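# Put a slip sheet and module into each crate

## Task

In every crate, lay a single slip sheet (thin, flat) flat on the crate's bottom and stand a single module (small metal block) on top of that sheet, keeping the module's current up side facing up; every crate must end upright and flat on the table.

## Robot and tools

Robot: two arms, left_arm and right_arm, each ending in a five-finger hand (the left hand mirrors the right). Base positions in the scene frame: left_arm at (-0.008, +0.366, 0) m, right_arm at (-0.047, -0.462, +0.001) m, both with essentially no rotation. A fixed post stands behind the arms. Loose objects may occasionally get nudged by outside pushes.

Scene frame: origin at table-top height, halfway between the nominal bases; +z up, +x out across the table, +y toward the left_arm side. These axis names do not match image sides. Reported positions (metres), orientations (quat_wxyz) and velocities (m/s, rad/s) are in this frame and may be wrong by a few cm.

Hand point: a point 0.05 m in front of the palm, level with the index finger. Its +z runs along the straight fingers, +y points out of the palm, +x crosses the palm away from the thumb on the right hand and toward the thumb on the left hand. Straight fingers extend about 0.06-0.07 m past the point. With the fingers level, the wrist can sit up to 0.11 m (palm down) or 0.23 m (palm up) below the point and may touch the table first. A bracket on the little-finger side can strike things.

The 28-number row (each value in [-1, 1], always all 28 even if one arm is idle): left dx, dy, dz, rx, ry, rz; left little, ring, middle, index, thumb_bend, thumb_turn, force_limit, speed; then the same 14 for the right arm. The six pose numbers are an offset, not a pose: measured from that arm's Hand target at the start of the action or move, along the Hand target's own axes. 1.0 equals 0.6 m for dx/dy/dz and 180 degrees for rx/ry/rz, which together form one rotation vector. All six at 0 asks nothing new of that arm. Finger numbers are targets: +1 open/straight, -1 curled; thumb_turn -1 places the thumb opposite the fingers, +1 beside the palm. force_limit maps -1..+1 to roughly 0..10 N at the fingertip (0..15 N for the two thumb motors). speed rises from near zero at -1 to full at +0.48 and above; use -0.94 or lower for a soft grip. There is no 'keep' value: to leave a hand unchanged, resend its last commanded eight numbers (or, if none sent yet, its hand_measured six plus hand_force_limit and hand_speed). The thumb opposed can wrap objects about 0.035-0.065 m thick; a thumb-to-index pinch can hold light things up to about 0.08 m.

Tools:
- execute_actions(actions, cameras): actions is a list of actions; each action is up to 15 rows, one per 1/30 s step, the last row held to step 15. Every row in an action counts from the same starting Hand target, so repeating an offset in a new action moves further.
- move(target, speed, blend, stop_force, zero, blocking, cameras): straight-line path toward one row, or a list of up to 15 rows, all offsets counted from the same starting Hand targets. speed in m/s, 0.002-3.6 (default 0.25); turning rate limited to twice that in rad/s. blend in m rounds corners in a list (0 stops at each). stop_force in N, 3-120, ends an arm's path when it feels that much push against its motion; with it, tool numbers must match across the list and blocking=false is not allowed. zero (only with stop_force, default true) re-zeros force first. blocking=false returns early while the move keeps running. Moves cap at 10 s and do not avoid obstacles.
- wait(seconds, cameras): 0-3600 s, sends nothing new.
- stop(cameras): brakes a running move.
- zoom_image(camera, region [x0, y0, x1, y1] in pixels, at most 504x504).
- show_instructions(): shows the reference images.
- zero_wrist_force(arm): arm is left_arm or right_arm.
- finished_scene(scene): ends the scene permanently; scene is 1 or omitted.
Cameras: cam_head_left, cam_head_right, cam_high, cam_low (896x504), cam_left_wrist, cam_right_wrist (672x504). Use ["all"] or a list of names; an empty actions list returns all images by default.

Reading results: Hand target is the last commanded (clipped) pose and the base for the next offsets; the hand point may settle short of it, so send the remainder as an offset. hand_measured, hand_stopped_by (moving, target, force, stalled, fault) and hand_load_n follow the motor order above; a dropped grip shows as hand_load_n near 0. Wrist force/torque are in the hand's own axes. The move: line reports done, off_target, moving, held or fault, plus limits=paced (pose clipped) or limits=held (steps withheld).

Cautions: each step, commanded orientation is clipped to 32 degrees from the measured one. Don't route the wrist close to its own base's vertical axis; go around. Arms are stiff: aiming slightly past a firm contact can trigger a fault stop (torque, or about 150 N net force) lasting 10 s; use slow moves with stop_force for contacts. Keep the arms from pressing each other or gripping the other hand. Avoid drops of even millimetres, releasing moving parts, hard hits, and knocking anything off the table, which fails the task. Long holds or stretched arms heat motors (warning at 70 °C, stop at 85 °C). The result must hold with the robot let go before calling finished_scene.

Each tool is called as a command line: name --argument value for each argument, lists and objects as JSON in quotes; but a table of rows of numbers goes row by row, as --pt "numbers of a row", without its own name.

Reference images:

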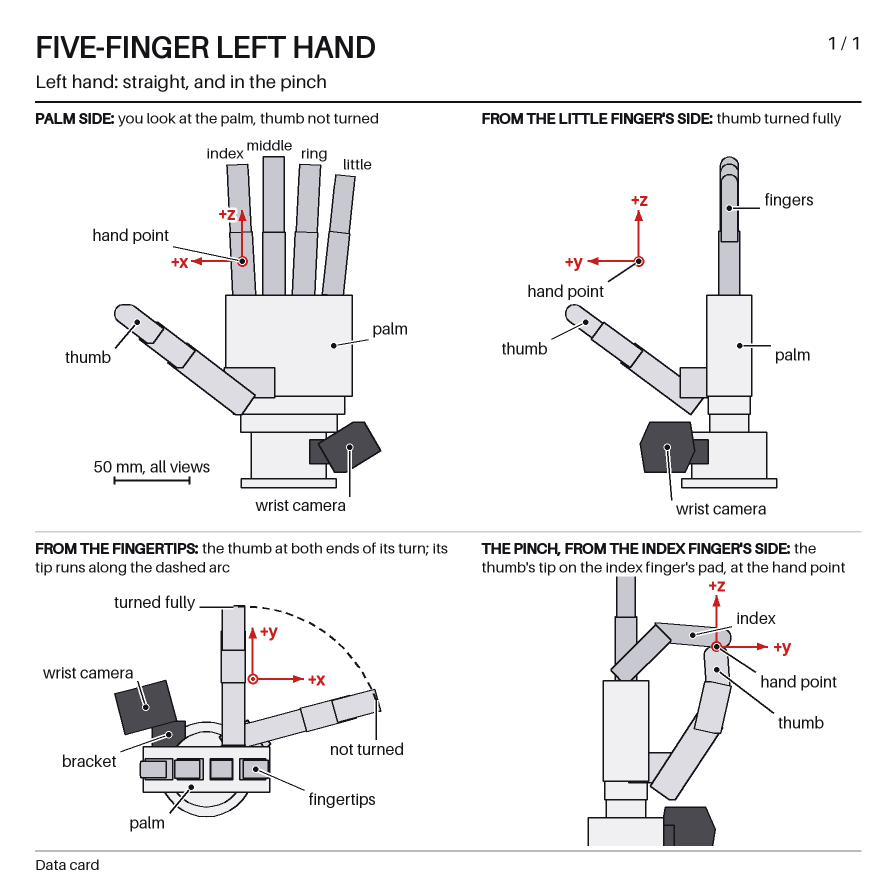

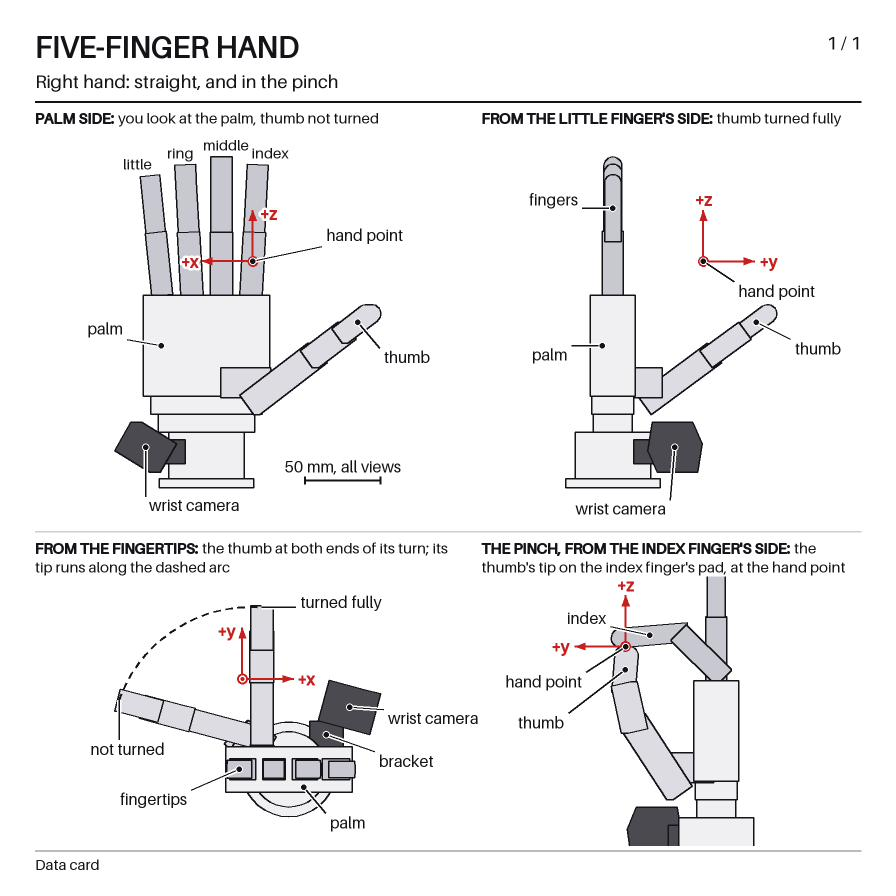

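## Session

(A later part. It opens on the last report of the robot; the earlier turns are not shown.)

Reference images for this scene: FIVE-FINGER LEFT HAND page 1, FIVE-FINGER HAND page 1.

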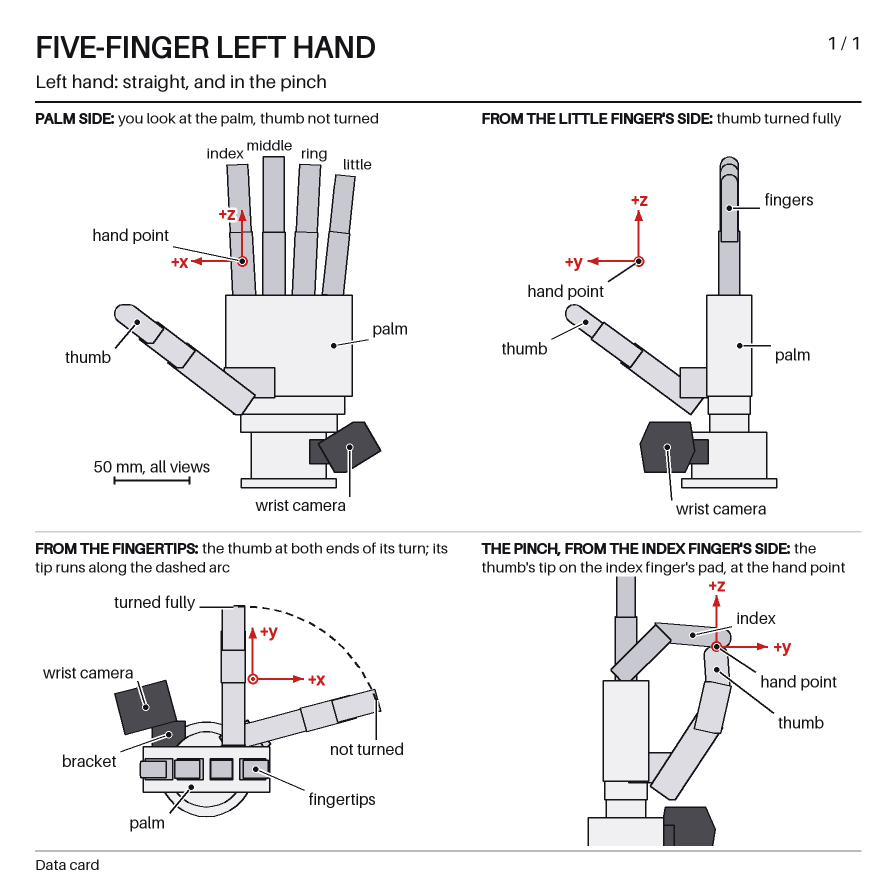

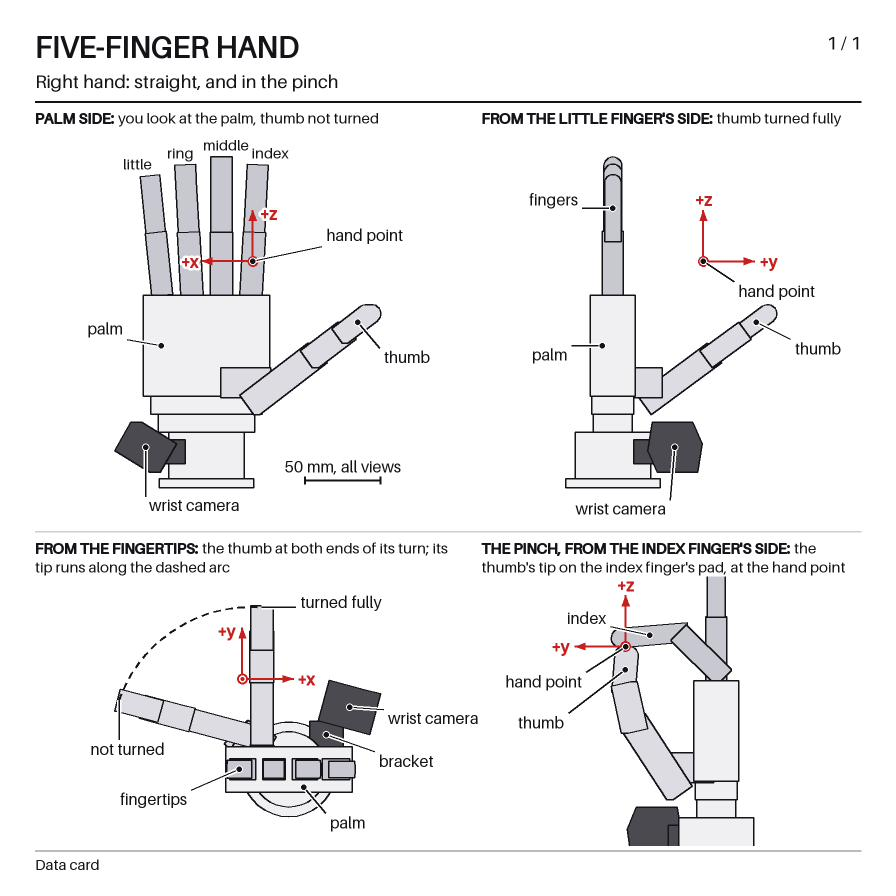

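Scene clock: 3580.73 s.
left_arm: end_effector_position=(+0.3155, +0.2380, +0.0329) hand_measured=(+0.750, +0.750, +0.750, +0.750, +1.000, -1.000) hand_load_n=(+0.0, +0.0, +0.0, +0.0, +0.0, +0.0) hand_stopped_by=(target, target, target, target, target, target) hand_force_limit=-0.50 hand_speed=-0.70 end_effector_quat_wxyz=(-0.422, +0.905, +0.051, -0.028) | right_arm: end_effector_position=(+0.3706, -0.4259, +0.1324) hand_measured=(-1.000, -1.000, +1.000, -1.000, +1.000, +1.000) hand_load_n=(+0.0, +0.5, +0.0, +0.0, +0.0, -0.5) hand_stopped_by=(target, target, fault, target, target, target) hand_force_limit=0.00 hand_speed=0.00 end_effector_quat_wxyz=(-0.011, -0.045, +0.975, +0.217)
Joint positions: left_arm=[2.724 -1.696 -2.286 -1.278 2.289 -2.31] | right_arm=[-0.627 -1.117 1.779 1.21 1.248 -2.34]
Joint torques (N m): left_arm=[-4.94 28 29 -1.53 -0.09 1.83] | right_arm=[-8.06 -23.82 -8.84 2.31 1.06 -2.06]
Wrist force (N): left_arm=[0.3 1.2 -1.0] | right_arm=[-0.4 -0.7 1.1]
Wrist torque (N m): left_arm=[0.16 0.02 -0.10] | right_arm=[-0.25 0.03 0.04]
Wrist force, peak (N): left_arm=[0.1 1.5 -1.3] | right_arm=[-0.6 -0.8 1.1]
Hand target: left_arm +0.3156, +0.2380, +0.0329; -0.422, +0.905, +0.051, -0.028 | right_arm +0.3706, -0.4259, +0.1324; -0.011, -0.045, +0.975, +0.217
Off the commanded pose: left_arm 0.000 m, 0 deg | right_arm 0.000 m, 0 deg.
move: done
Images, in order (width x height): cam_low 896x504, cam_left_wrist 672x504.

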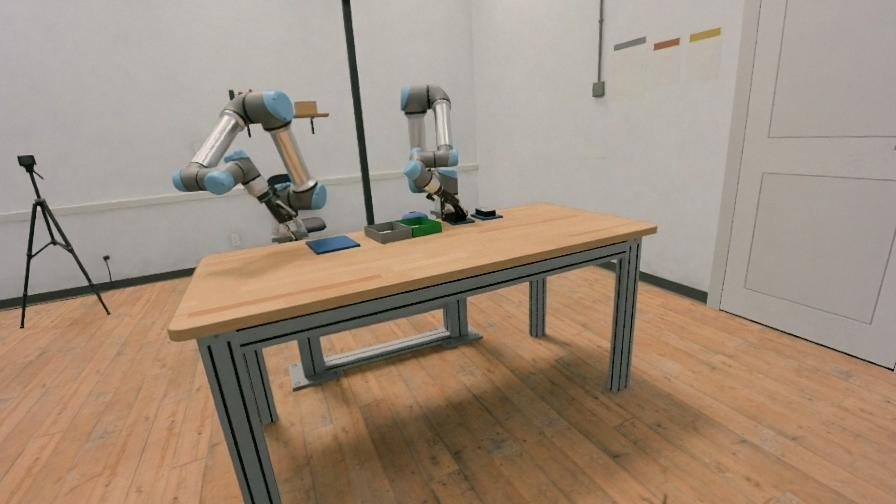

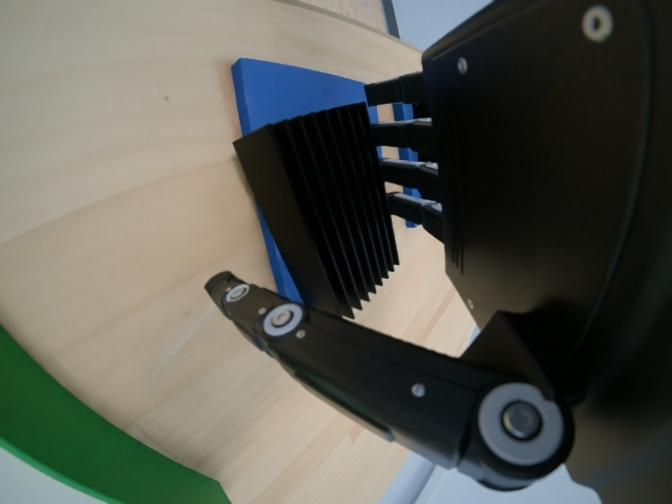

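move --target '[0,0,0,0,0,0,0.55,0.55,0.55,0.55,1,-1,-0.7,-0.9,0,0,0,0,0,0,-1,-1,1,-1,1,1,0,0]' --speed 0.02

move --target '[0,0,0,0,0,0,0.55,0.55,0.55,0.55,0,-1,-0.7,-0.9,0,0,0,0,0,0,-1,-1,1,-1,1,1,0,0]' --speed 0.02 --cameras '["cam_left_wrist","cam_low"]'

zoom_image --camera "cam_left_wrist" --region '[200, 40, 480, 320]'

zoom_image --camera "cam_low" --region '[420, 180, 500, 240]'

Scene clock: 3592.30 s.
left_arm: end_effector_position=(+0.3156, +0.2380, +0.0329) hand_measured=(+0.550, +0.550, +0.550, +0.550, +1.000, -1.000) hand_load_n=(+0.0, +0.0, +0.0, +0.0, +0.0, +0.0) hand_stopped_by=(target, target, target, target, target, target) hand_force_limit=-0.70 hand_speed=-0.90 end_effector_quat_wxyz=(-0.422, +0.905, +0.051, -0.028) | right_arm: end_effector_position=(+0.3706, -0.4259, +0.1324) hand_measured=(-1.000, -1.000, +1.000, -1.000, +1.000, +1.000) hand_load_n=(+0.0, +0.0, +0.0, +0.0, +0.0, +0.0) hand_stopped_by=(target, target, fault, target, target, target) hand_force_limit=0.00 hand_speed=0.00 end_effector_quat_wxyz=(-0.011, -0.045, +0.975, +0.217)
Joint positions: left_arm=[2.724 -1.696 -2.286 -1.278 2.289 -2.31] | right_arm=[-0.627 -1.117 1.779 1.21 1.248 -2.34]
Joint torques (N m): left_arm=[2.74 27.67 26.25 -1.04 3.18 1.75] | right_arm=[-7.41 -23.35 -8.47 2.35 1.03 -2.14]
Wrist force (N): left_arm=[0.3 1.0 -1.0] | right_arm=[-0.5 -0.5 1.0]
Wrist torque (N m): left_arm=[0.16 0.02 -0.10] | right_arm=[-0.23 0.05 0.04]
Wrist force, peak (N): left_arm=[0.2 1.5 -1.1] | right_arm=[-0.6 -0.6 1.2]
Hand target: left_arm +0.3156, +0.2380, +0.0329; -0.422, +0.905, +0.051, -0.028 | right_arm +0.3706, -0.4259, +0.1324; -0.011, -0.045, +0.975, +0.217
Off the commanded pose: left_arm 0.000 m, 0 deg | right_arm 0.000 m, 0 deg.
move: done

Scene clock: 3596.83 s.
left_arm: end_effector_position=(+0.3156, +0.2380, +0.0329) hand_measured=(+0.550, +0.550, +0.550, +0.550, +0.382, -1.000) hand_load_n=(+0.0, +0.0, +0.0, +1.5, +2.5, +0.0) hand_stopped_by=(target, target, target, target, force, target) hand_force_limit=-0.70 hand_speed=-0.90 end_effector_quat_wxyz=(-0.422, +0.905, +0.051, -0.028) | right_arm: end_effector_position=(+0.3706, -0.4259, +0.1324) hand_measured=(-1.000, -1.000, +1.000, -1.000, +1.000, +1.000) hand_load_n=(+0.0, +0.0, +0.0, +0.0, +0.0, +0.0) hand_stopped_by=(target, target, fault, target, target, target) hand_force_limit=0.00 hand_speed=0.00 end_effector_quat_wxyz=(-0.011, -0.045, +0.975, +0.217)
Joint positions: left_arm=[2.724 -1.696 -2.286 -1.278 2.289 -2.31] | right_arm=[-0.627 -1.117 1.779 1.21 1.248 -2.34]
Joint torques (N m): left_arm=[2.63 26.7 24.5 1.2 2.88 1.91] | right_arm=[-7.04 -23.27 -8.16 2.48 1.02 -2.19]
Wrist force (N): left_arm=[0.3 2.0 -0.4] | right_arm=[-0.6 -0.6 1.3]
Wrist torque (N m): left_arm=[0.17 0.04 -0.12] | right_arm=[-0.25 0.05 0.04]
Wrist force, peak (N): left_arm=[0.6 2.3 -0.9] | right_arm=[-0.6 -0.6 1.3]
Hand target: left_arm +0.3156, +0.2380, +0.0329; -0.422, +0.905, +0.051, -0.028 | right_arm +0.3706, -0.4259, +0.1324; -0.011, -0.045, +0.975, +0.217
Off the commanded pose: left_arm 0.000 m, 0 deg | right_arm 0.000 m, 0 deg.
move: done
Images, in order (width x height): cam_low 896x504, cam_left_wrist 672x504.

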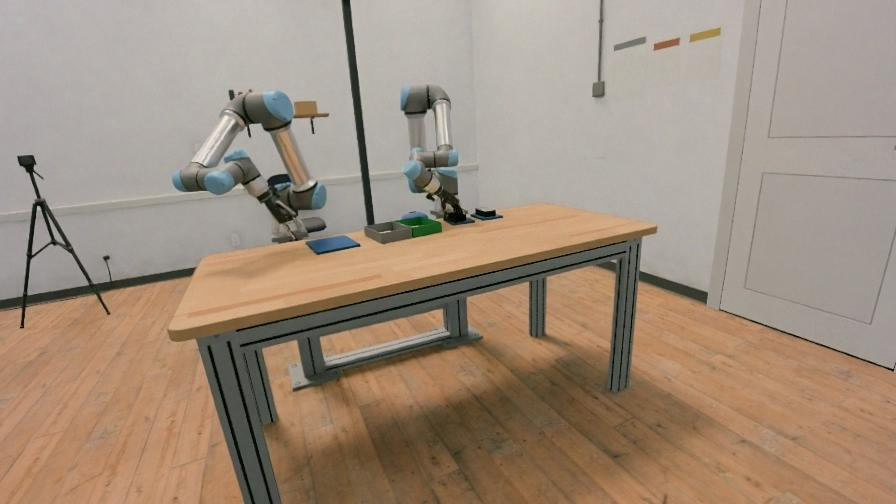

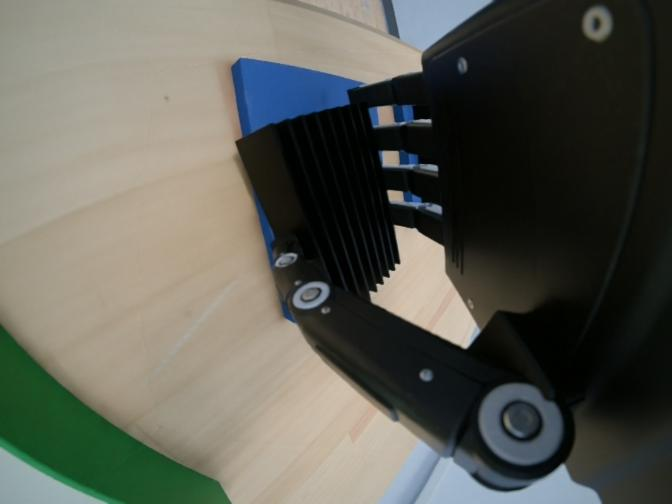

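Scaled by 1.800 from the camera's image (finer frame: 960x720).

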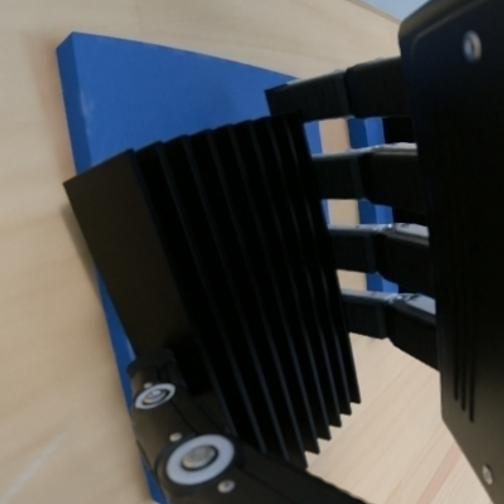

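Scaled by 6.300 from the camera's image (finer frame: 1280x720).

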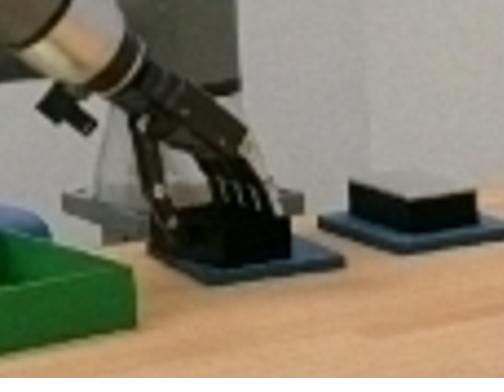

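move --target '[0,0,0,0,0,0,0.55,0.55,0.55,0.55,-0.2,-1,-0.1,-0.9,0,0,0,0,0,0,-1,-1,1,-1,1,1,0,0]' --speed 0.02

move --target '[0,0,0,0,0,0,0.3,0.3,0.3,0.55,-0.2,-1,-0.7,-0.9,0,0,0,0,0,0,-1,-1,1,-1,1,1,0,0]' --speed 0.02 --cameras '["cam_left_wrist","cam_low"]'

zoom_image --camera "cam_left_wrist" --region '[200, 40, 480, 320]'

Scene clock: 3611.53 s.
left_arm: end_effector_position=(+0.3156, +0.2380, +0.0329) hand_measured=(+0.550, +0.550, +0.550, +0.550, +0.372, -1.000) hand_load_n=(+0.0, +0.5, +0.0, +2.5, +6.5, +0.0) hand_stopped_by=(target, target, target, target, force, target) hand_force_limit=-0.10 hand_speed=-0.90 end_effector_quat_wxyz=(-0.422, +0.905, +0.051, -0.028) | right_arm: end_effector_position=(+0.3706, -0.4259, +0.1324) hand_measured=(-1.000, -1.000, +1.000, -1.000, +1.000, +1.000) hand_load_n=(+0.0, +0.5, +0.0, +0.0, +0.0, +0.0) hand_stopped_by=(target, target, fault, target, target, target) hand_force_limit=0.00 hand_speed=0.00 end_effector_quat_wxyz=(-0.011, -0.045, +0.975, +0.217)
Joint positions: left_arm=[2.724 -1.696 -2.286 -1.278 2.289 -2.31] | right_arm=[-0.627 -1.117 1.779 1.21 1.248 -2.34]
Joint torques (N m): left_arm=[2.44 24.51 22.54 2.36 2.88 1.88] | right_arm=[-6.84 -23.95 -8.44 2.48 0.98 -2.03]
Wrist force (N): left_arm=[0.2 3.0 0.4] | right_arm=[-0.7 -0.6 1.1]
Wrist torque (N m): left_arm=[0.23 0.07 -0.15] | right_arm=[-0.25 0.07 0.03]
Wrist force, peak (N): left_arm=[0.1 3.2 0.4] | right_arm=[-0.6 -0.4 1.3]
Hand target: left_arm +0.3156, +0.2380, +0.0329; -0.422, +0.905, +0.051, -0.028 | right_arm +0.3706, -0.4259, +0.1324; -0.011, -0.045, +0.975, +0.217
Off the commanded pose: left_arm 0.000 m, 0 deg | right_arm 0.000 m, 0 deg.
move: done

Scene clock: 3612.03 s.
left_arm: end_effector_position=(+0.3156, +0.2380, +0.0329) hand_measured=(+0.514, +0.542, +0.542, +0.550, +0.372, -1.000) hand_load_n=(+3.5, +0.5, +1.5, +1.5, +8.0, +2.5) hand_stopped_by=(force, force, force, target, force, target) hand_force_limit=-0.70 hand_speed=-0.90 end_effector_quat_wxyz=(-0.422, +0.905, +0.051, -0.028) | right_arm: end_effector_position=(+0.3706, -0.4259, +0.1324) hand_measured=(-1.000, -1.000, +1.000, -1.000, +1.000, +1.000) hand_load_n=(+0.0, +0.0, +0.0, +0.0, -0.5, +0.0) hand_stopped_by=(target, target, fault, target, target, target) hand_force_limit=0.00 hand_speed=0.00 end_effector_quat_wxyz=(-0.011, -0.045, +0.975, +0.217)
Joint positions: left_arm=[2.724 -1.696 -2.286 -1.278 2.289 -2.31] | right_arm=[-0.627 -1.117 1.779 1.21 1.248 -2.34]
Joint torques (N m): left_arm=[2.99 24.98 19.49 2.56 2.86 1.86] | right_arm=[-8.04 -23.9 -8.22 2.44 1.18 -2.14]
Wrist force (N): left_arm=[-0.2 -1.7 -2.4] | right_arm=[-0.5 -0.5 1.1]
Wrist torque (N m): left_arm=[0.01 0.02 -0.02] | right_arm=[-0.23 0.03 0.06]
Wrist force, peak (N): left_arm=[0.1 3.1 0.3] | right_arm=[-0.4 -0.7 1.1]
Hand target: left_arm +0.3156, +0.2380, +0.0329; -0.422, +0.905, +0.051, -0.028 | right_arm +0.3706, -0.4259, +0.1324; -0.011, -0.045, +0.975, +0.217
Off the commanded pose: left_arm 0.000 m, 0 deg | right_arm 0.000 m, 0 deg.
move: done
Images, in order (width x height): cam_low 896x504, cam_left_wrist 672x504.

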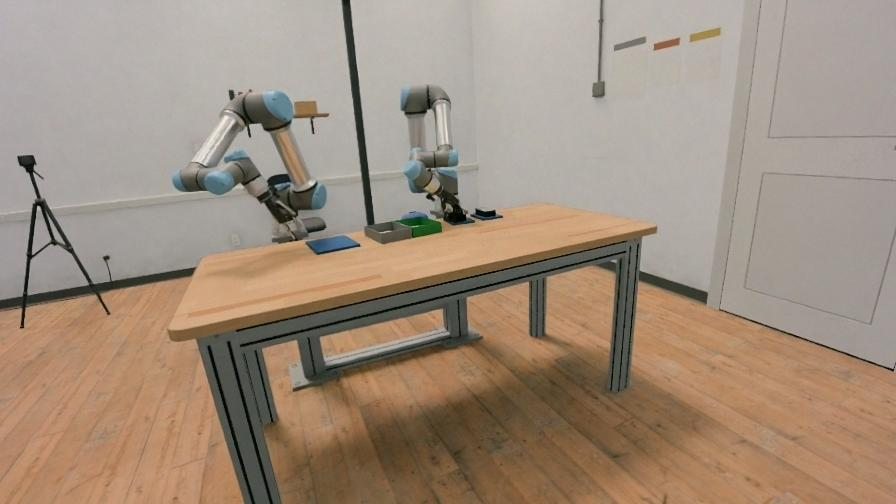

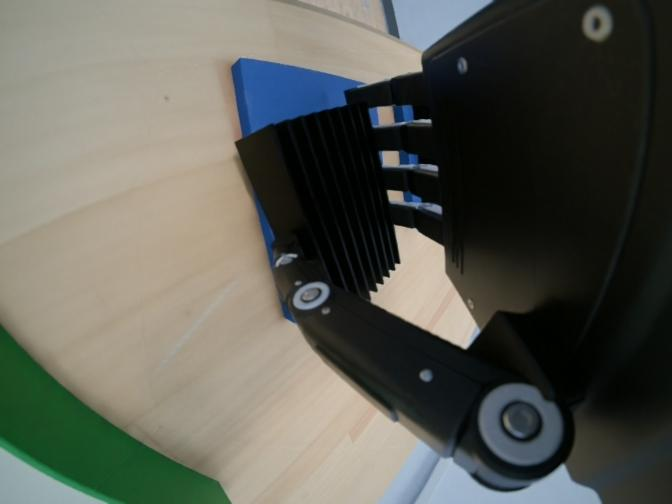

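Scaled by 1.800 from the camera's image (finer frame: 960x720).

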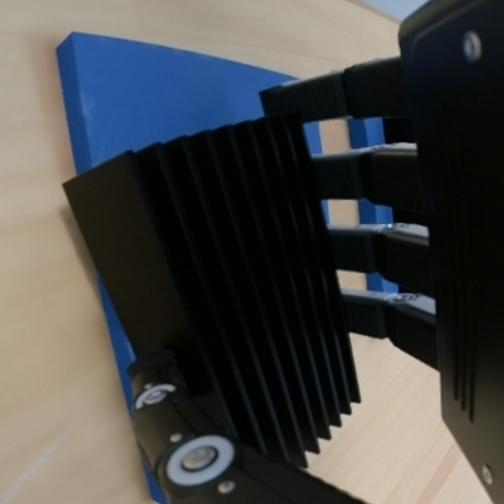

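move --target '[0,-0.0255,-0.0214,0,0,0,0.3,0.3,0.3,0.55,-0.2,-1,-0.7,-0.9,0,0,0,0,0,0,-1,-1,1,-1,1,1,0,0]' --speed 0.02 --cameras '["cam_left_wrist","cam_low","cam_high"]'

zoom_image --camera "cam_low" --region '[420, 180, 500, 240]'

zoom_image --camera "cam_left_wrist" --region '[200, 40, 480, 320]'

Scene clock: 3622.90 s.
left_arm: end_effector_position=(+0.3157, +0.2380, +0.0530) hand_measured=(+0.514, +0.542, +0.542, +0.550, +0.370, -1.000) hand_load_n=(+0.0, +0.0, -0.5, +0.0, +0.0, +0.0) hand_stopped_by=(force, force, force, target, force, target) hand_force_limit=-0.70 hand_speed=-0.90 end_effector_quat_wxyz=(-0.422, +0.905, +0.051, -0.028) end_effector_velocity=(+0.001, -0.001, -0.001) end_effector_angular_velocity=(-0.001, -0.003, -0.001) | right_arm: end_effector_position=(+0.3706, -0.4259, +0.1324) hand_measured=(-1.000, -1.000, +1.000, -1.000, +1.000, +1.000) hand_load_n=(+0.0, +0.0, +0.0, +0.0, +0.0, +0.0) hand_stopped_by=(target, target, fault, target, target, target) hand_force_limit=0.00 hand_speed=0.00 end_effector_quat_wxyz=(-0.011, -0.045, +0.975, +0.217)
Joint positions: left_arm=[2.725 -1.652 -2.264 -1.345 2.289 -2.31] | right_arm=[-0.627 -1.117 1.779 1.21 1.248 -2.34]
Joint velocities: left_arm=[-0.001 -0.003 0 0.006 0 0] | right_arm=[within noise]
Joint torques (N m): left_arm=[7.53 15.54 11.16 3.65 3.42 1.51] | right_arm=[-6.6 -24 -8.73 2.32 0.98 -2.09]
Wrist force (N): left_arm=[0.2 1.1 -1.1] | right_arm=[-0.4 -0.5 1.0]
Wrist torque (N m): left_arm=[0.15 0.05 -0.12] | right_arm=[-0.23 0.03 0.06]
Wrist force, peak (N): left_arm=[0.1 3.3 0.6] | right_arm=[-0.7 -0.7 1.2]
Hand target: left_arm +0.3157, +0.2380, +0.0528; -0.422, +0.905, +0.051, -0.028 | right_arm +0.3706, -0.4259, +0.1324; -0.011, -0.045, +0.975, +0.217
Off the commanded pose: left_arm 0.000 m, 0 deg | right_arm 0.000 m, 0 deg.
move: done
Images, in order (width x height): cam_high 896x504, cam_low 896x504, cam_left_wrist 672x504.

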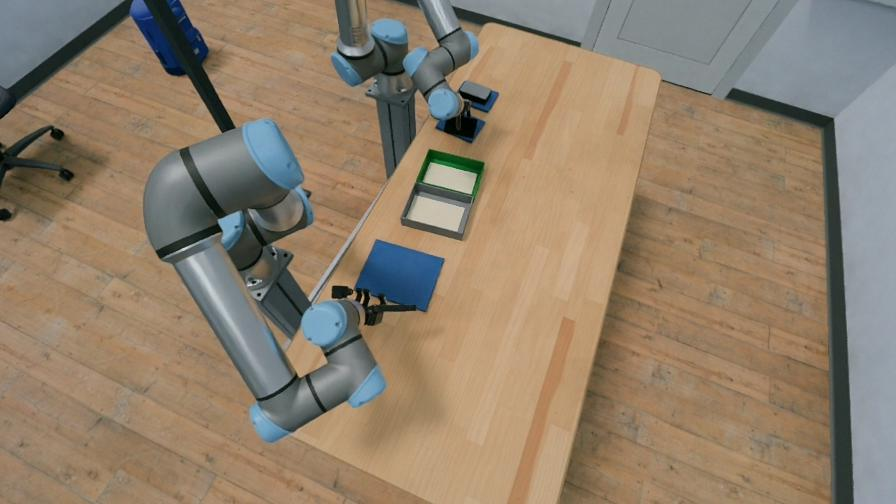

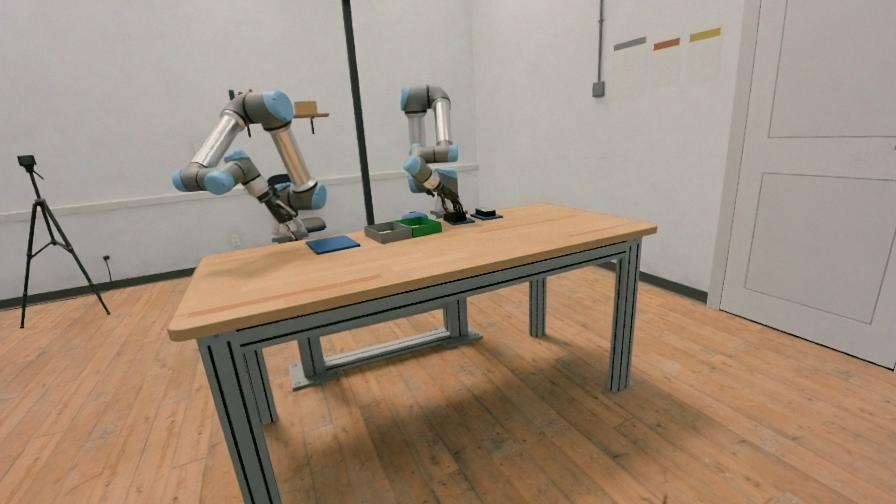

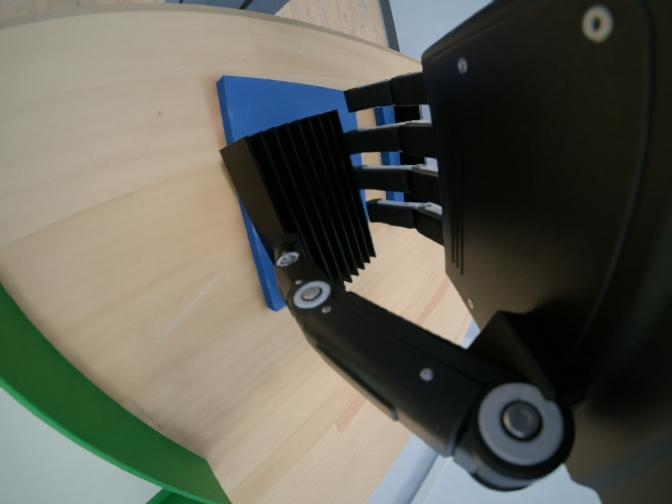

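Scaled by 6.300 from the camera's image (finer frame: 1280x720).

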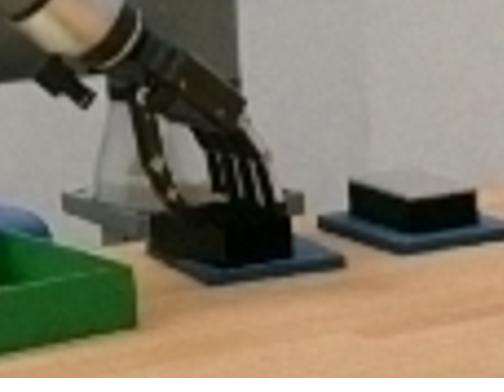

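Scaled by 1.800 from the camera's image (finer frame: 960x720).

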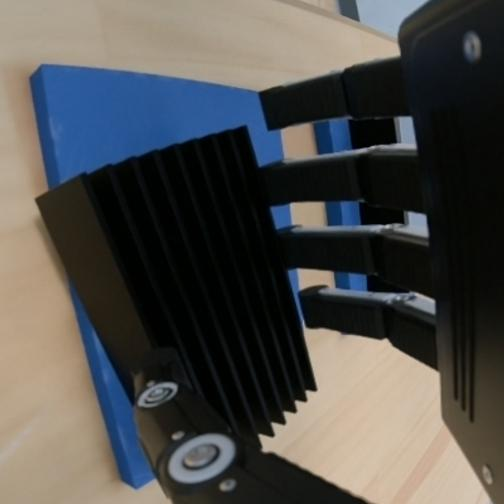

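move --target '[0,0,0,0,0,0,0.65,0.65,0.65,0.65,1,-1,-0.5,-0.6,0,0,0,0,0,0,-1,-1,1,-1,1,1,0,0]' --speed 0.02

move --pt "0.01 -0.0398 -0.0101 0 -0.0085 -0.0071 0.65 0.65 0.65 0.65 1 -1 -0.5 -0.6 0 0 0 0 0 0 -1 -1 1 -1 1 1 0 0" --pt "0.01 0.0125 0.0338 0 -0.0085 -0.0071 0.65 0.65 0.65 0.65 1 -1 -0.5 -0.6 0 0 0 0 0 0 -1 -1 1 -1 1 1 0 0" --speed 0.03 --stop_force 4 --cameras '["cam_left_wrist","cam_low"]'

zoom_image --camera "cam_left_wrist" --region '[200, 40, 480, 320]'

zoom_image --camera "cam_low" --region '[420, 180, 500, 240]'

Scene clock: 3685.20 s.
left_arm: end_effector_position=(+0.3157, +0.2380, +0.0528) hand_measured=(+0.650, +0.650, +0.650, +0.650, +1.000, -1.000) hand_load_n=(+0.0, +0.0, +0.0, +0.0, +0.0, +0.0) hand_stopped_by=(target, target, target, target, target, target) hand_force_limit=-0.50 hand_speed=-0.60 end_effector_quat_wxyz=(-0.422, +0.905, +0.051, -0.028) | right_arm: end_effector_position=(+0.3706, -0.4259, +0.1324) hand_measured=(-1.000, -1.000, +1.000, -1.000, +1.000, +1.000) hand_load_n=(+0.0, +0.0, +0.0, +0.0, +0.0, +0.0) hand_stopped_by=(target, target, fault, target, target, target) hand_force_limit=0.00 hand_speed=0.00 end_effector_quat_wxyz=(-0.011, -0.045, +0.975, +0.217)
Joint positions: left_arm=[2.725 -1.652 -2.264 -1.345 2.289 -2.31] | right_arm=[-0.627 -1.117 1.779 1.21 1.248 -2.34]
Joint torques (N m): left_arm=[6.98 15.07 9.58 2.84 0.44 -0.74] | right_arm=[-7.19 -23.67 -8.16 2.52 0.88 -1.96]
Wrist force (N): left_arm=[0.2 1.1 -1.0] | right_arm=[-0.5 -0.5 0.9]
Wrist torque (N m): left_arm=[0.15 0.06 -0.13] | right_arm=[-0.21 0.04 0.05]
Wrist force, peak (N): left_arm=[0.0 1.2 -1.2] | right_arm=[-0.3 -0.5 1.4]
Hand target: left_arm +0.3157, +0.2380, +0.0528; -0.422, +0.905, +0.051, -0.028 | right_arm +0.3706, -0.4259, +0.1324; -0.011, -0.045, +0.975, +0.217
Off the commanded pose: left_arm 0.000 m, 0 deg | right_arm 0.000 m, 0 deg.
move: done

Scene clock: 3688.43 s.
left_arm: end_effector_position=(+0.3203, +0.2493, +0.0340) hand_measured=(+0.650, +0.650, +0.650, +0.650, +1.000, -1.000) hand_load_n=(+0.0, +0.0, +0.0, -0.5, +0.0, +0.0) hand_stopped_by=(target, target, target, target, target, target) hand_force_limit=-0.50 hand_speed=-0.60 end_effector_quat_wxyz=(-0.422, +0.904, +0.067, -0.035) | right_arm: end_effector_position=(+0.3706, -0.4259, +0.1324) hand_measured=(-1.000, -1.000, +1.000, -1.000, +1.000, +1.000) hand_load_n=(+0.0, +0.0, +0.0, +0.0, +0.0, +0.0) hand_stopped_by=(target, target, fault, target, target, target) hand_force_limit=0.00 hand_speed=0.00 end_effector_quat_wxyz=(-0.011, -0.045, +0.975, +0.217)
Joint positions: left_arm=[2.76 -1.694 -2.284 -1.282 2.29 -2.31] | right_arm=[-0.627 -1.117 1.779 1.21 1.248 -2.34]
Joint torques (N m): left_arm=[-4.66 26.81 27.53 -1.32 -0.02 1.93] | right_arm=[-7.9 -24.94 -9.44 2.52 1.11 -2.13]
Wrist force (N): left_arm=[0.3 0.9 -1.1] | right_arm=[-0.5 -0.4 1.0]
Wrist torque (N m): left_arm=[0.12 0.04 -0.16] | right_arm=[-0.22 0.05 0.05]
Wrist force, peak (N): left_arm=[0.3 1.2 -1.2] | right_arm=[-0.4 -0.8 1.1]
Hand target: left_arm +0.3203, +0.2493, +0.0340; -0.422, +0.904, +0.067, -0.035 | right_arm +0.3706, -0.4259, +0.1324; -0.011, -0.045, +0.975, +0.217
Off the commanded pose: left_arm 0.000 m, 0 deg | right_arm 0.000 m, 0 deg.
move: done
Images, in order (width x height): cam_low 896x504, cam_left_wrist 672x504.

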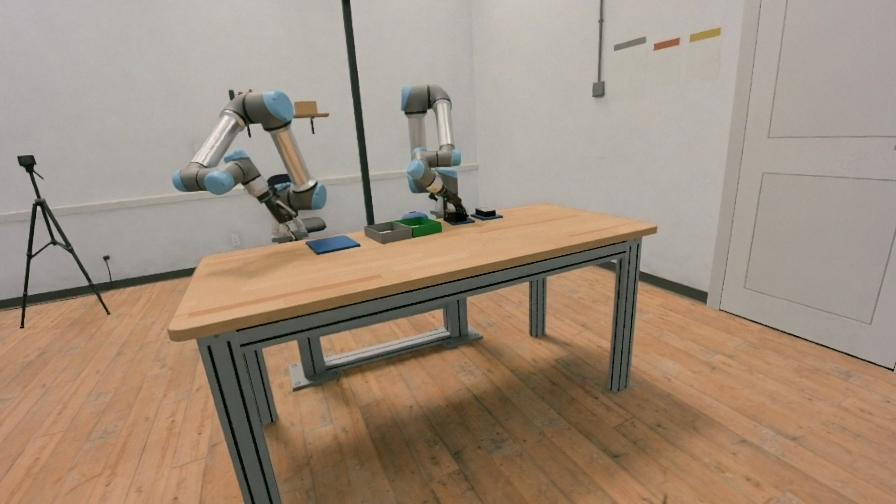

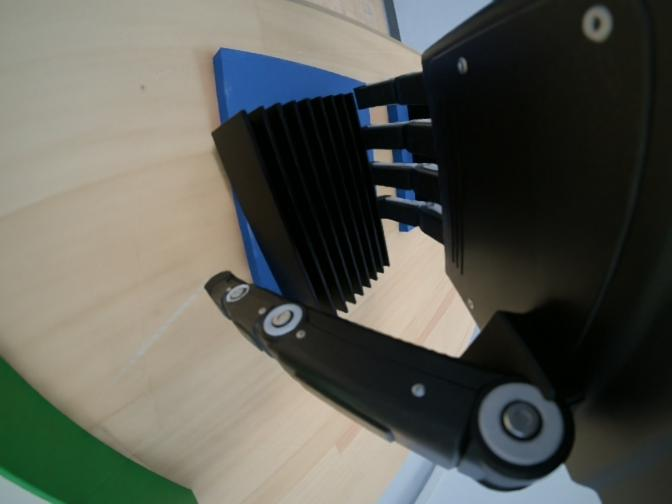

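Scaled by 1.800 from the camera's image (finer frame: 960x720).

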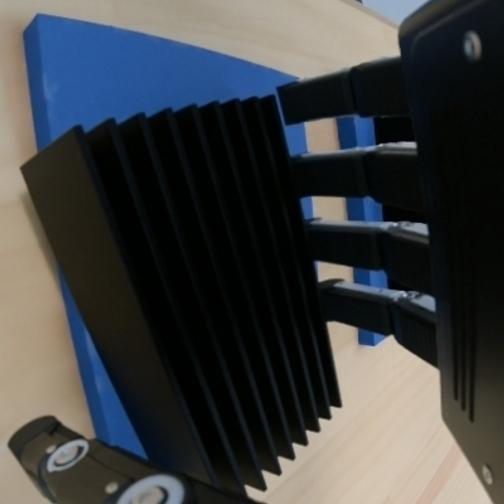

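Scaled by 6.300 from the camera's image (finer frame: 1280x720).

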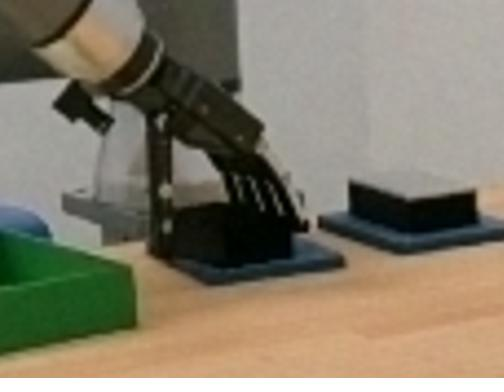

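move --target '[0,0,0,0,0,0,0.37,0.37,0.37,0.37,1,-1,-0.6,-0.9,0,0,0,0,0,0,-1,-1,1,-1,1,1,0,0]' --speed 0.02 --cameras '["cam_left_wrist"]'

zoom_image --camera "cam_left_wrist" --region '[200, 40, 480, 320]'

Scene clock: 3699.83 s.
left_arm: end_effector_position=(+0.3203, +0.2493, +0.0340) hand_measured=(+0.370, +0.370, +0.428, +0.370, +1.000, -1.000) hand_load_n=(+0.0, +0.0, +2.0, +0.0, +0.0, +0.0) hand_stopped_by=(target, target, force, target, target, target) hand_force_limit=-0.60 hand_speed=-0.90 end_effector_quat_wxyz=(-0.422, +0.904, +0.067, -0.035) | right_arm: end_effector_position=(+0.3706, -0.4259, +0.1324) hand_measured=(-1.000, -1.000, +1.000, -1.000, +1.000, +1.000) hand_load_n=(+0.0, +0.0, +0.0, +0.0, +0.0, +0.0) hand_stopped_by=(target, target, fault, target, target, target) hand_force_limit=0.00 hand_speed=0.00 end_effector_quat_wxyz=(-0.011, -0.045, +0.975, +0.217)
Joint positions: left_arm=[2.76 -1.694 -2.284 -1.282 2.29 -2.31] | right_arm=[-0.627 -1.117 1.779 1.21 1.248 -2.34]
Joint torques (N m): left_arm=[3.28 27.74 28.12 -1.11 2.67 1.86] | right_arm=[-7.7 -23.34 -8.63 2.6 0.97 -2.01]
Wrist force (N): left_arm=[0.2 -2.2 -1.6] | right_arm=[-0.5 -0.5 0.9]
Wrist torque (N m): left_arm=[0.01 0.03 -0.09] | right_arm=[-0.22 0.04 0.05]
Wrist force, peak (N): left_arm=[0.3 -2.3 -1.7] | right_arm=[-0.4 -0.6 1.3]
Hand target: left_arm +0.3203, +0.2493, +0.0340; -0.422, +0.904, +0.067, -0.035 | right_arm +0.3706, -0.4259, +0.1324; -0.011, -0.045, +0.975, +0.217
Off the commanded pose: left_arm 0.000 m, 0 deg | right_arm 0.000 m, 0 deg.
move: done

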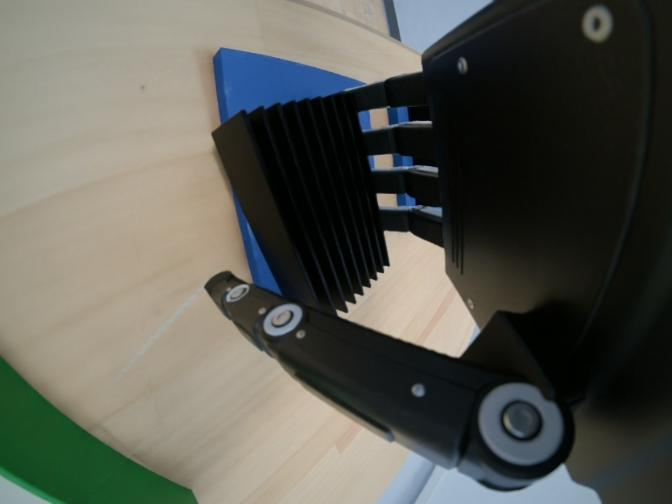

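Scaled by 1.800 from the camera's image (finer frame: 960x720).

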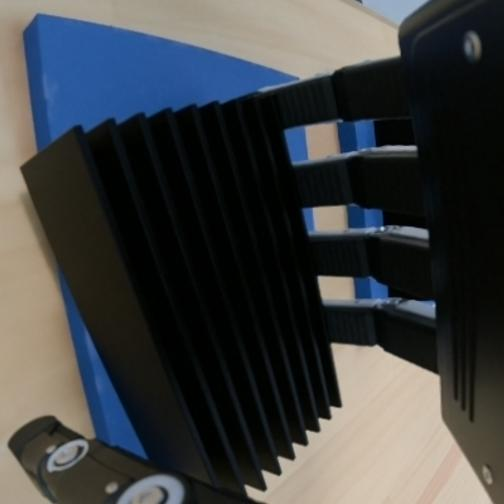

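move --target '[0,0,0,0,0,0,0.37,0.37,0.37,0.37,0.1,-1,-0.5,-0.9,0,0,0,0,0,0,-1,-1,1,-1,1,1,0,0]' --speed 0.02 --cameras '["cam_left_wrist"]'

zoom_image --camera "cam_left_wrist" --region '[200, 40, 480, 320]'

Scene clock: 3711.50 s.
left_arm: end_effector_position=(+0.3203, +0.2493, +0.0340) hand_measured=(+0.370, +0.370, +0.428, +0.370, +0.542, -1.000) hand_load_n=(+0.0, +1.5, +2.0, +1.0, +4.0, +1.5) hand_stopped_by=(target, target, force, target, force, target) hand_force_limit=-0.50 hand_speed=-0.90 end_effector_quat_wxyz=(-0.422, +0.904, +0.067, -0.035) | right_arm: end_effector_position=(+0.3706, -0.4259, +0.1324) hand_measured=(-1.000, -1.000, +1.000, -1.000, +1.000, +1.000) hand_load_n=(+0.0, +0.0, +0.0, +0.0, +0.0, +0.0) hand_stopped_by=(target, target, fault, target, target, target) hand_force_limit=0.00 hand_speed=0.00 end_effector_quat_wxyz=(-0.011, -0.045, +0.975, +0.217)
Joint positions: left_arm=[2.76 -1.694 -2.284 -1.282 2.29 -2.31] | right_arm=[-0.627 -1.117 1.779 1.21 1.248 -2.34]
Joint torques (N m): left_arm=[3.42 17.74 26.29 2.76 -1.26 1.94] | right_arm=[-8.01 -23.68 -8.62 2.68 0.95 -2]
Wrist force (N): left_arm=[0.1 -1.1 -1.0] | right_arm=[-0.4 -0.5 1.0]
Wrist torque (N m): left_arm=[0.07 0.05 -0.11] | right_arm=[-0.22 0.03 0.06]
Wrist force, peak (N): left_arm=[0.2 -2.3 -1.9] | right_arm=[-0.6 -0.8 1.1]
Hand target: left_arm +0.3203, +0.2493, +0.0340; -0.422, +0.904, +0.067, -0.035 | right_arm +0.3706, -0.4259, +0.1324; -0.011, -0.045, +0.975, +0.217
Off the commanded pose: left_arm 0.000 m, 0 deg | right_arm 0.000 m, 0 deg.
move: done

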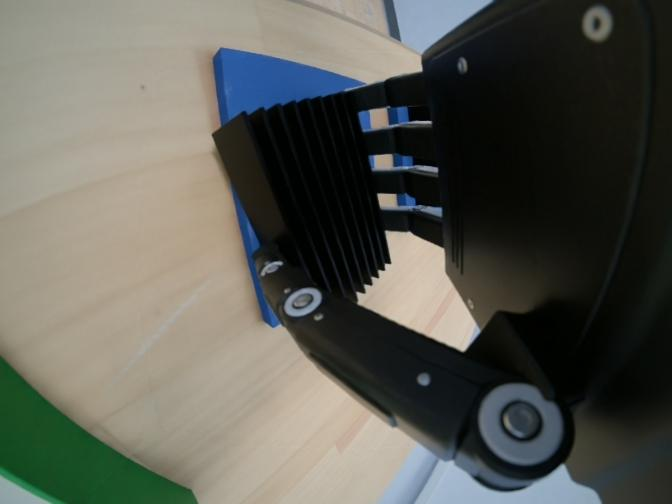

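Scaled by 1.800 from the camera's image (finer frame: 960x720).

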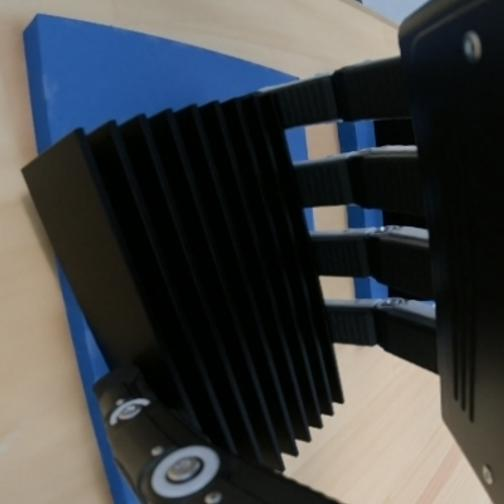

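move --target '[0,0,0,0,0,0,0.37,0.37,0.37,0.37,-0.3,-1,0.0,-0.9,0,0,0,0,0,0,-1,-1,1,-1,1,1,0,0]' --speed 0.02

move --target '[0,0,0,0,0,0,0.1,0.1,0.1,0.1,-0.3,-1,-0.4,-0.9,0,0,0,0,0,0,-1,-1,1,-1,1,1,0,0]' --speed 0.02 --cameras '["cam_left_wrist"]'

zoom_image --camera "cam_left_wrist" --region '[200, 40, 480, 320]'

Scene clock: 3719.77 s.
left_arm: end_effector_position=(+0.3203, +0.2493, +0.0340) hand_measured=(+0.370, +0.370, +0.428, +0.370, +0.530, -1.000) hand_load_n=(+0.0, +2.5, +2.0, +2.5, +8.0, +2.0) hand_stopped_by=(target, target, force, target, force, target) hand_force_limit=0.00 hand_speed=-0.90 end_effector_quat_wxyz=(-0.422, +0.904, +0.067, -0.035) | right_arm: end_effector_position=(+0.3706, -0.4259, +0.1324) hand_measured=(-1.000, -1.000, +1.000, -1.000, +1.000, +1.000) hand_load_n=(+0.0, +0.0, +0.0, +0.0, +0.0, +0.0) hand_stopped_by=(target, target, fault, target, target, target) hand_force_limit=0.00 hand_speed=0.00 end_effector_quat_wxyz=(-0.011, -0.045, +0.975, +0.217)
Joint positions: left_arm=[2.76 -1.694 -2.284 -1.282 2.29 -2.31] | right_arm=[-0.627 -1.117 1.779 1.21 1.248 -2.34]
Joint torques (N m): left_arm=[3.27 18.49 24.43 2.7 -1.17 1.63] | right_arm=[-6.44 -24.66 -9.63 2.69 1.04 -1.98]
Wrist force (N): left_arm=[0.1 0.1 -0.3] | right_arm=[-0.5 -0.7 0.9]
Wrist torque (N m): left_arm=[0.14 0.07 -0.14] | right_arm=[-0.25 0.05 0.04]
Wrist force, peak (N): left_arm=[-0.1 -1.2 -1.3] | right_arm=[-0.6 -0.6 1.3]
Hand target: left_arm +0.3203, +0.2493, +0.0340; -0.422, +0.904, +0.067, -0.035 | right_arm +0.3706, -0.4259, +0.1324; -0.011, -0.045, +0.975, +0.217
Off the commanded pose: left_arm 0.000 m, 0 deg | right_arm 0.000 m, 0 deg.
move: done

Scene clock: 3720.27 s.
left_arm: end_effector_position=(+0.3203, +0.2493, +0.0340) hand_measured=(+0.352, +0.362, +0.420, +0.362, +0.532, -1.000) hand_load_n=(+4.0, +2.0, +5.5, +4.0, +11.0, +3.5) hand_stopped_by=(force, force, force, force, force, target) hand_force_limit=-0.40 hand_speed=-0.90 end_effector_quat_wxyz=(-0.422, +0.904, +0.067, -0.035) | right_arm: end_effector_position=(+0.3706, -0.4259, +0.1324) hand_measured=(-1.000, -1.000, +1.000, -1.000, +1.000, +1.000) hand_load_n=(+0.0, +0.0, +0.0, +0.0, +0.0, +0.0) hand_stopped_by=(target, target, fault, target, target, target) hand_force_limit=0.00 hand_speed=0.00 end_effector_quat_wxyz=(-0.011, -0.045, +0.975, +0.217)
Joint positions: left_arm=[2.76 -1.694 -2.284 -1.282 2.29 -2.31] | right_arm=[-0.627 -1.117 1.779 1.21 1.248 -2.34]
Joint torques (N m): left_arm=[2.9 16.69 24.18 2.59 -1.23 1.8] | right_arm=[-7.54 -23.99 -9.34 2.65 0.91 -2.04]
Wrist force (N): left_arm=[-0.8 -5.5 -2.5] | right_arm=[-0.3 -0.5 1.1]
Wrist torque (N m): left_arm=[-0.06 0.09 -0.02] | right_arm=[-0.23 0.02 0.06]
Wrist force, peak (N): left_arm=[-0.7 -6.2 -1.9] | right_arm=[-0.4 -0.5 1.2]
Hand target: left_arm +0.3203, +0.2493, +0.0340; -0.422, +0.904, +0.067, -0.035 | right_arm +0.3706, -0.4259, +0.1324; -0.011, -0.045, +0.975, +0.217
Off the commanded pose: left_arm 0.000 m, 0 deg | right_arm 0.000 m, 0 deg.
move: done

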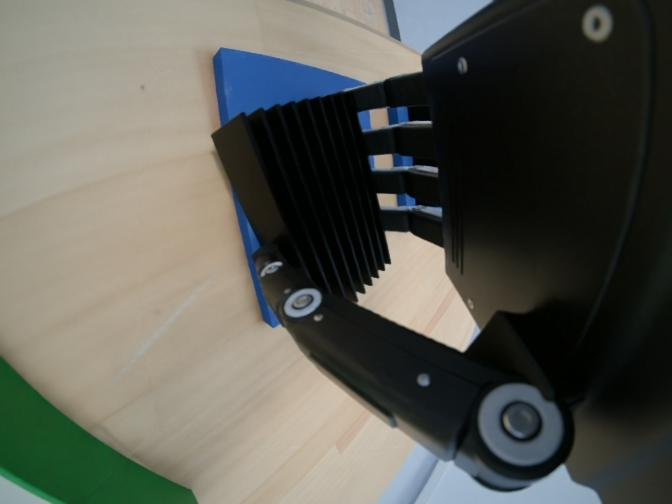

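Scaled by 1.800 from the camera's image (finer frame: 960x720).

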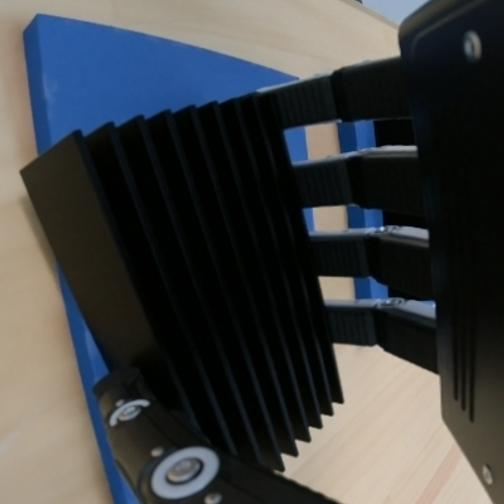

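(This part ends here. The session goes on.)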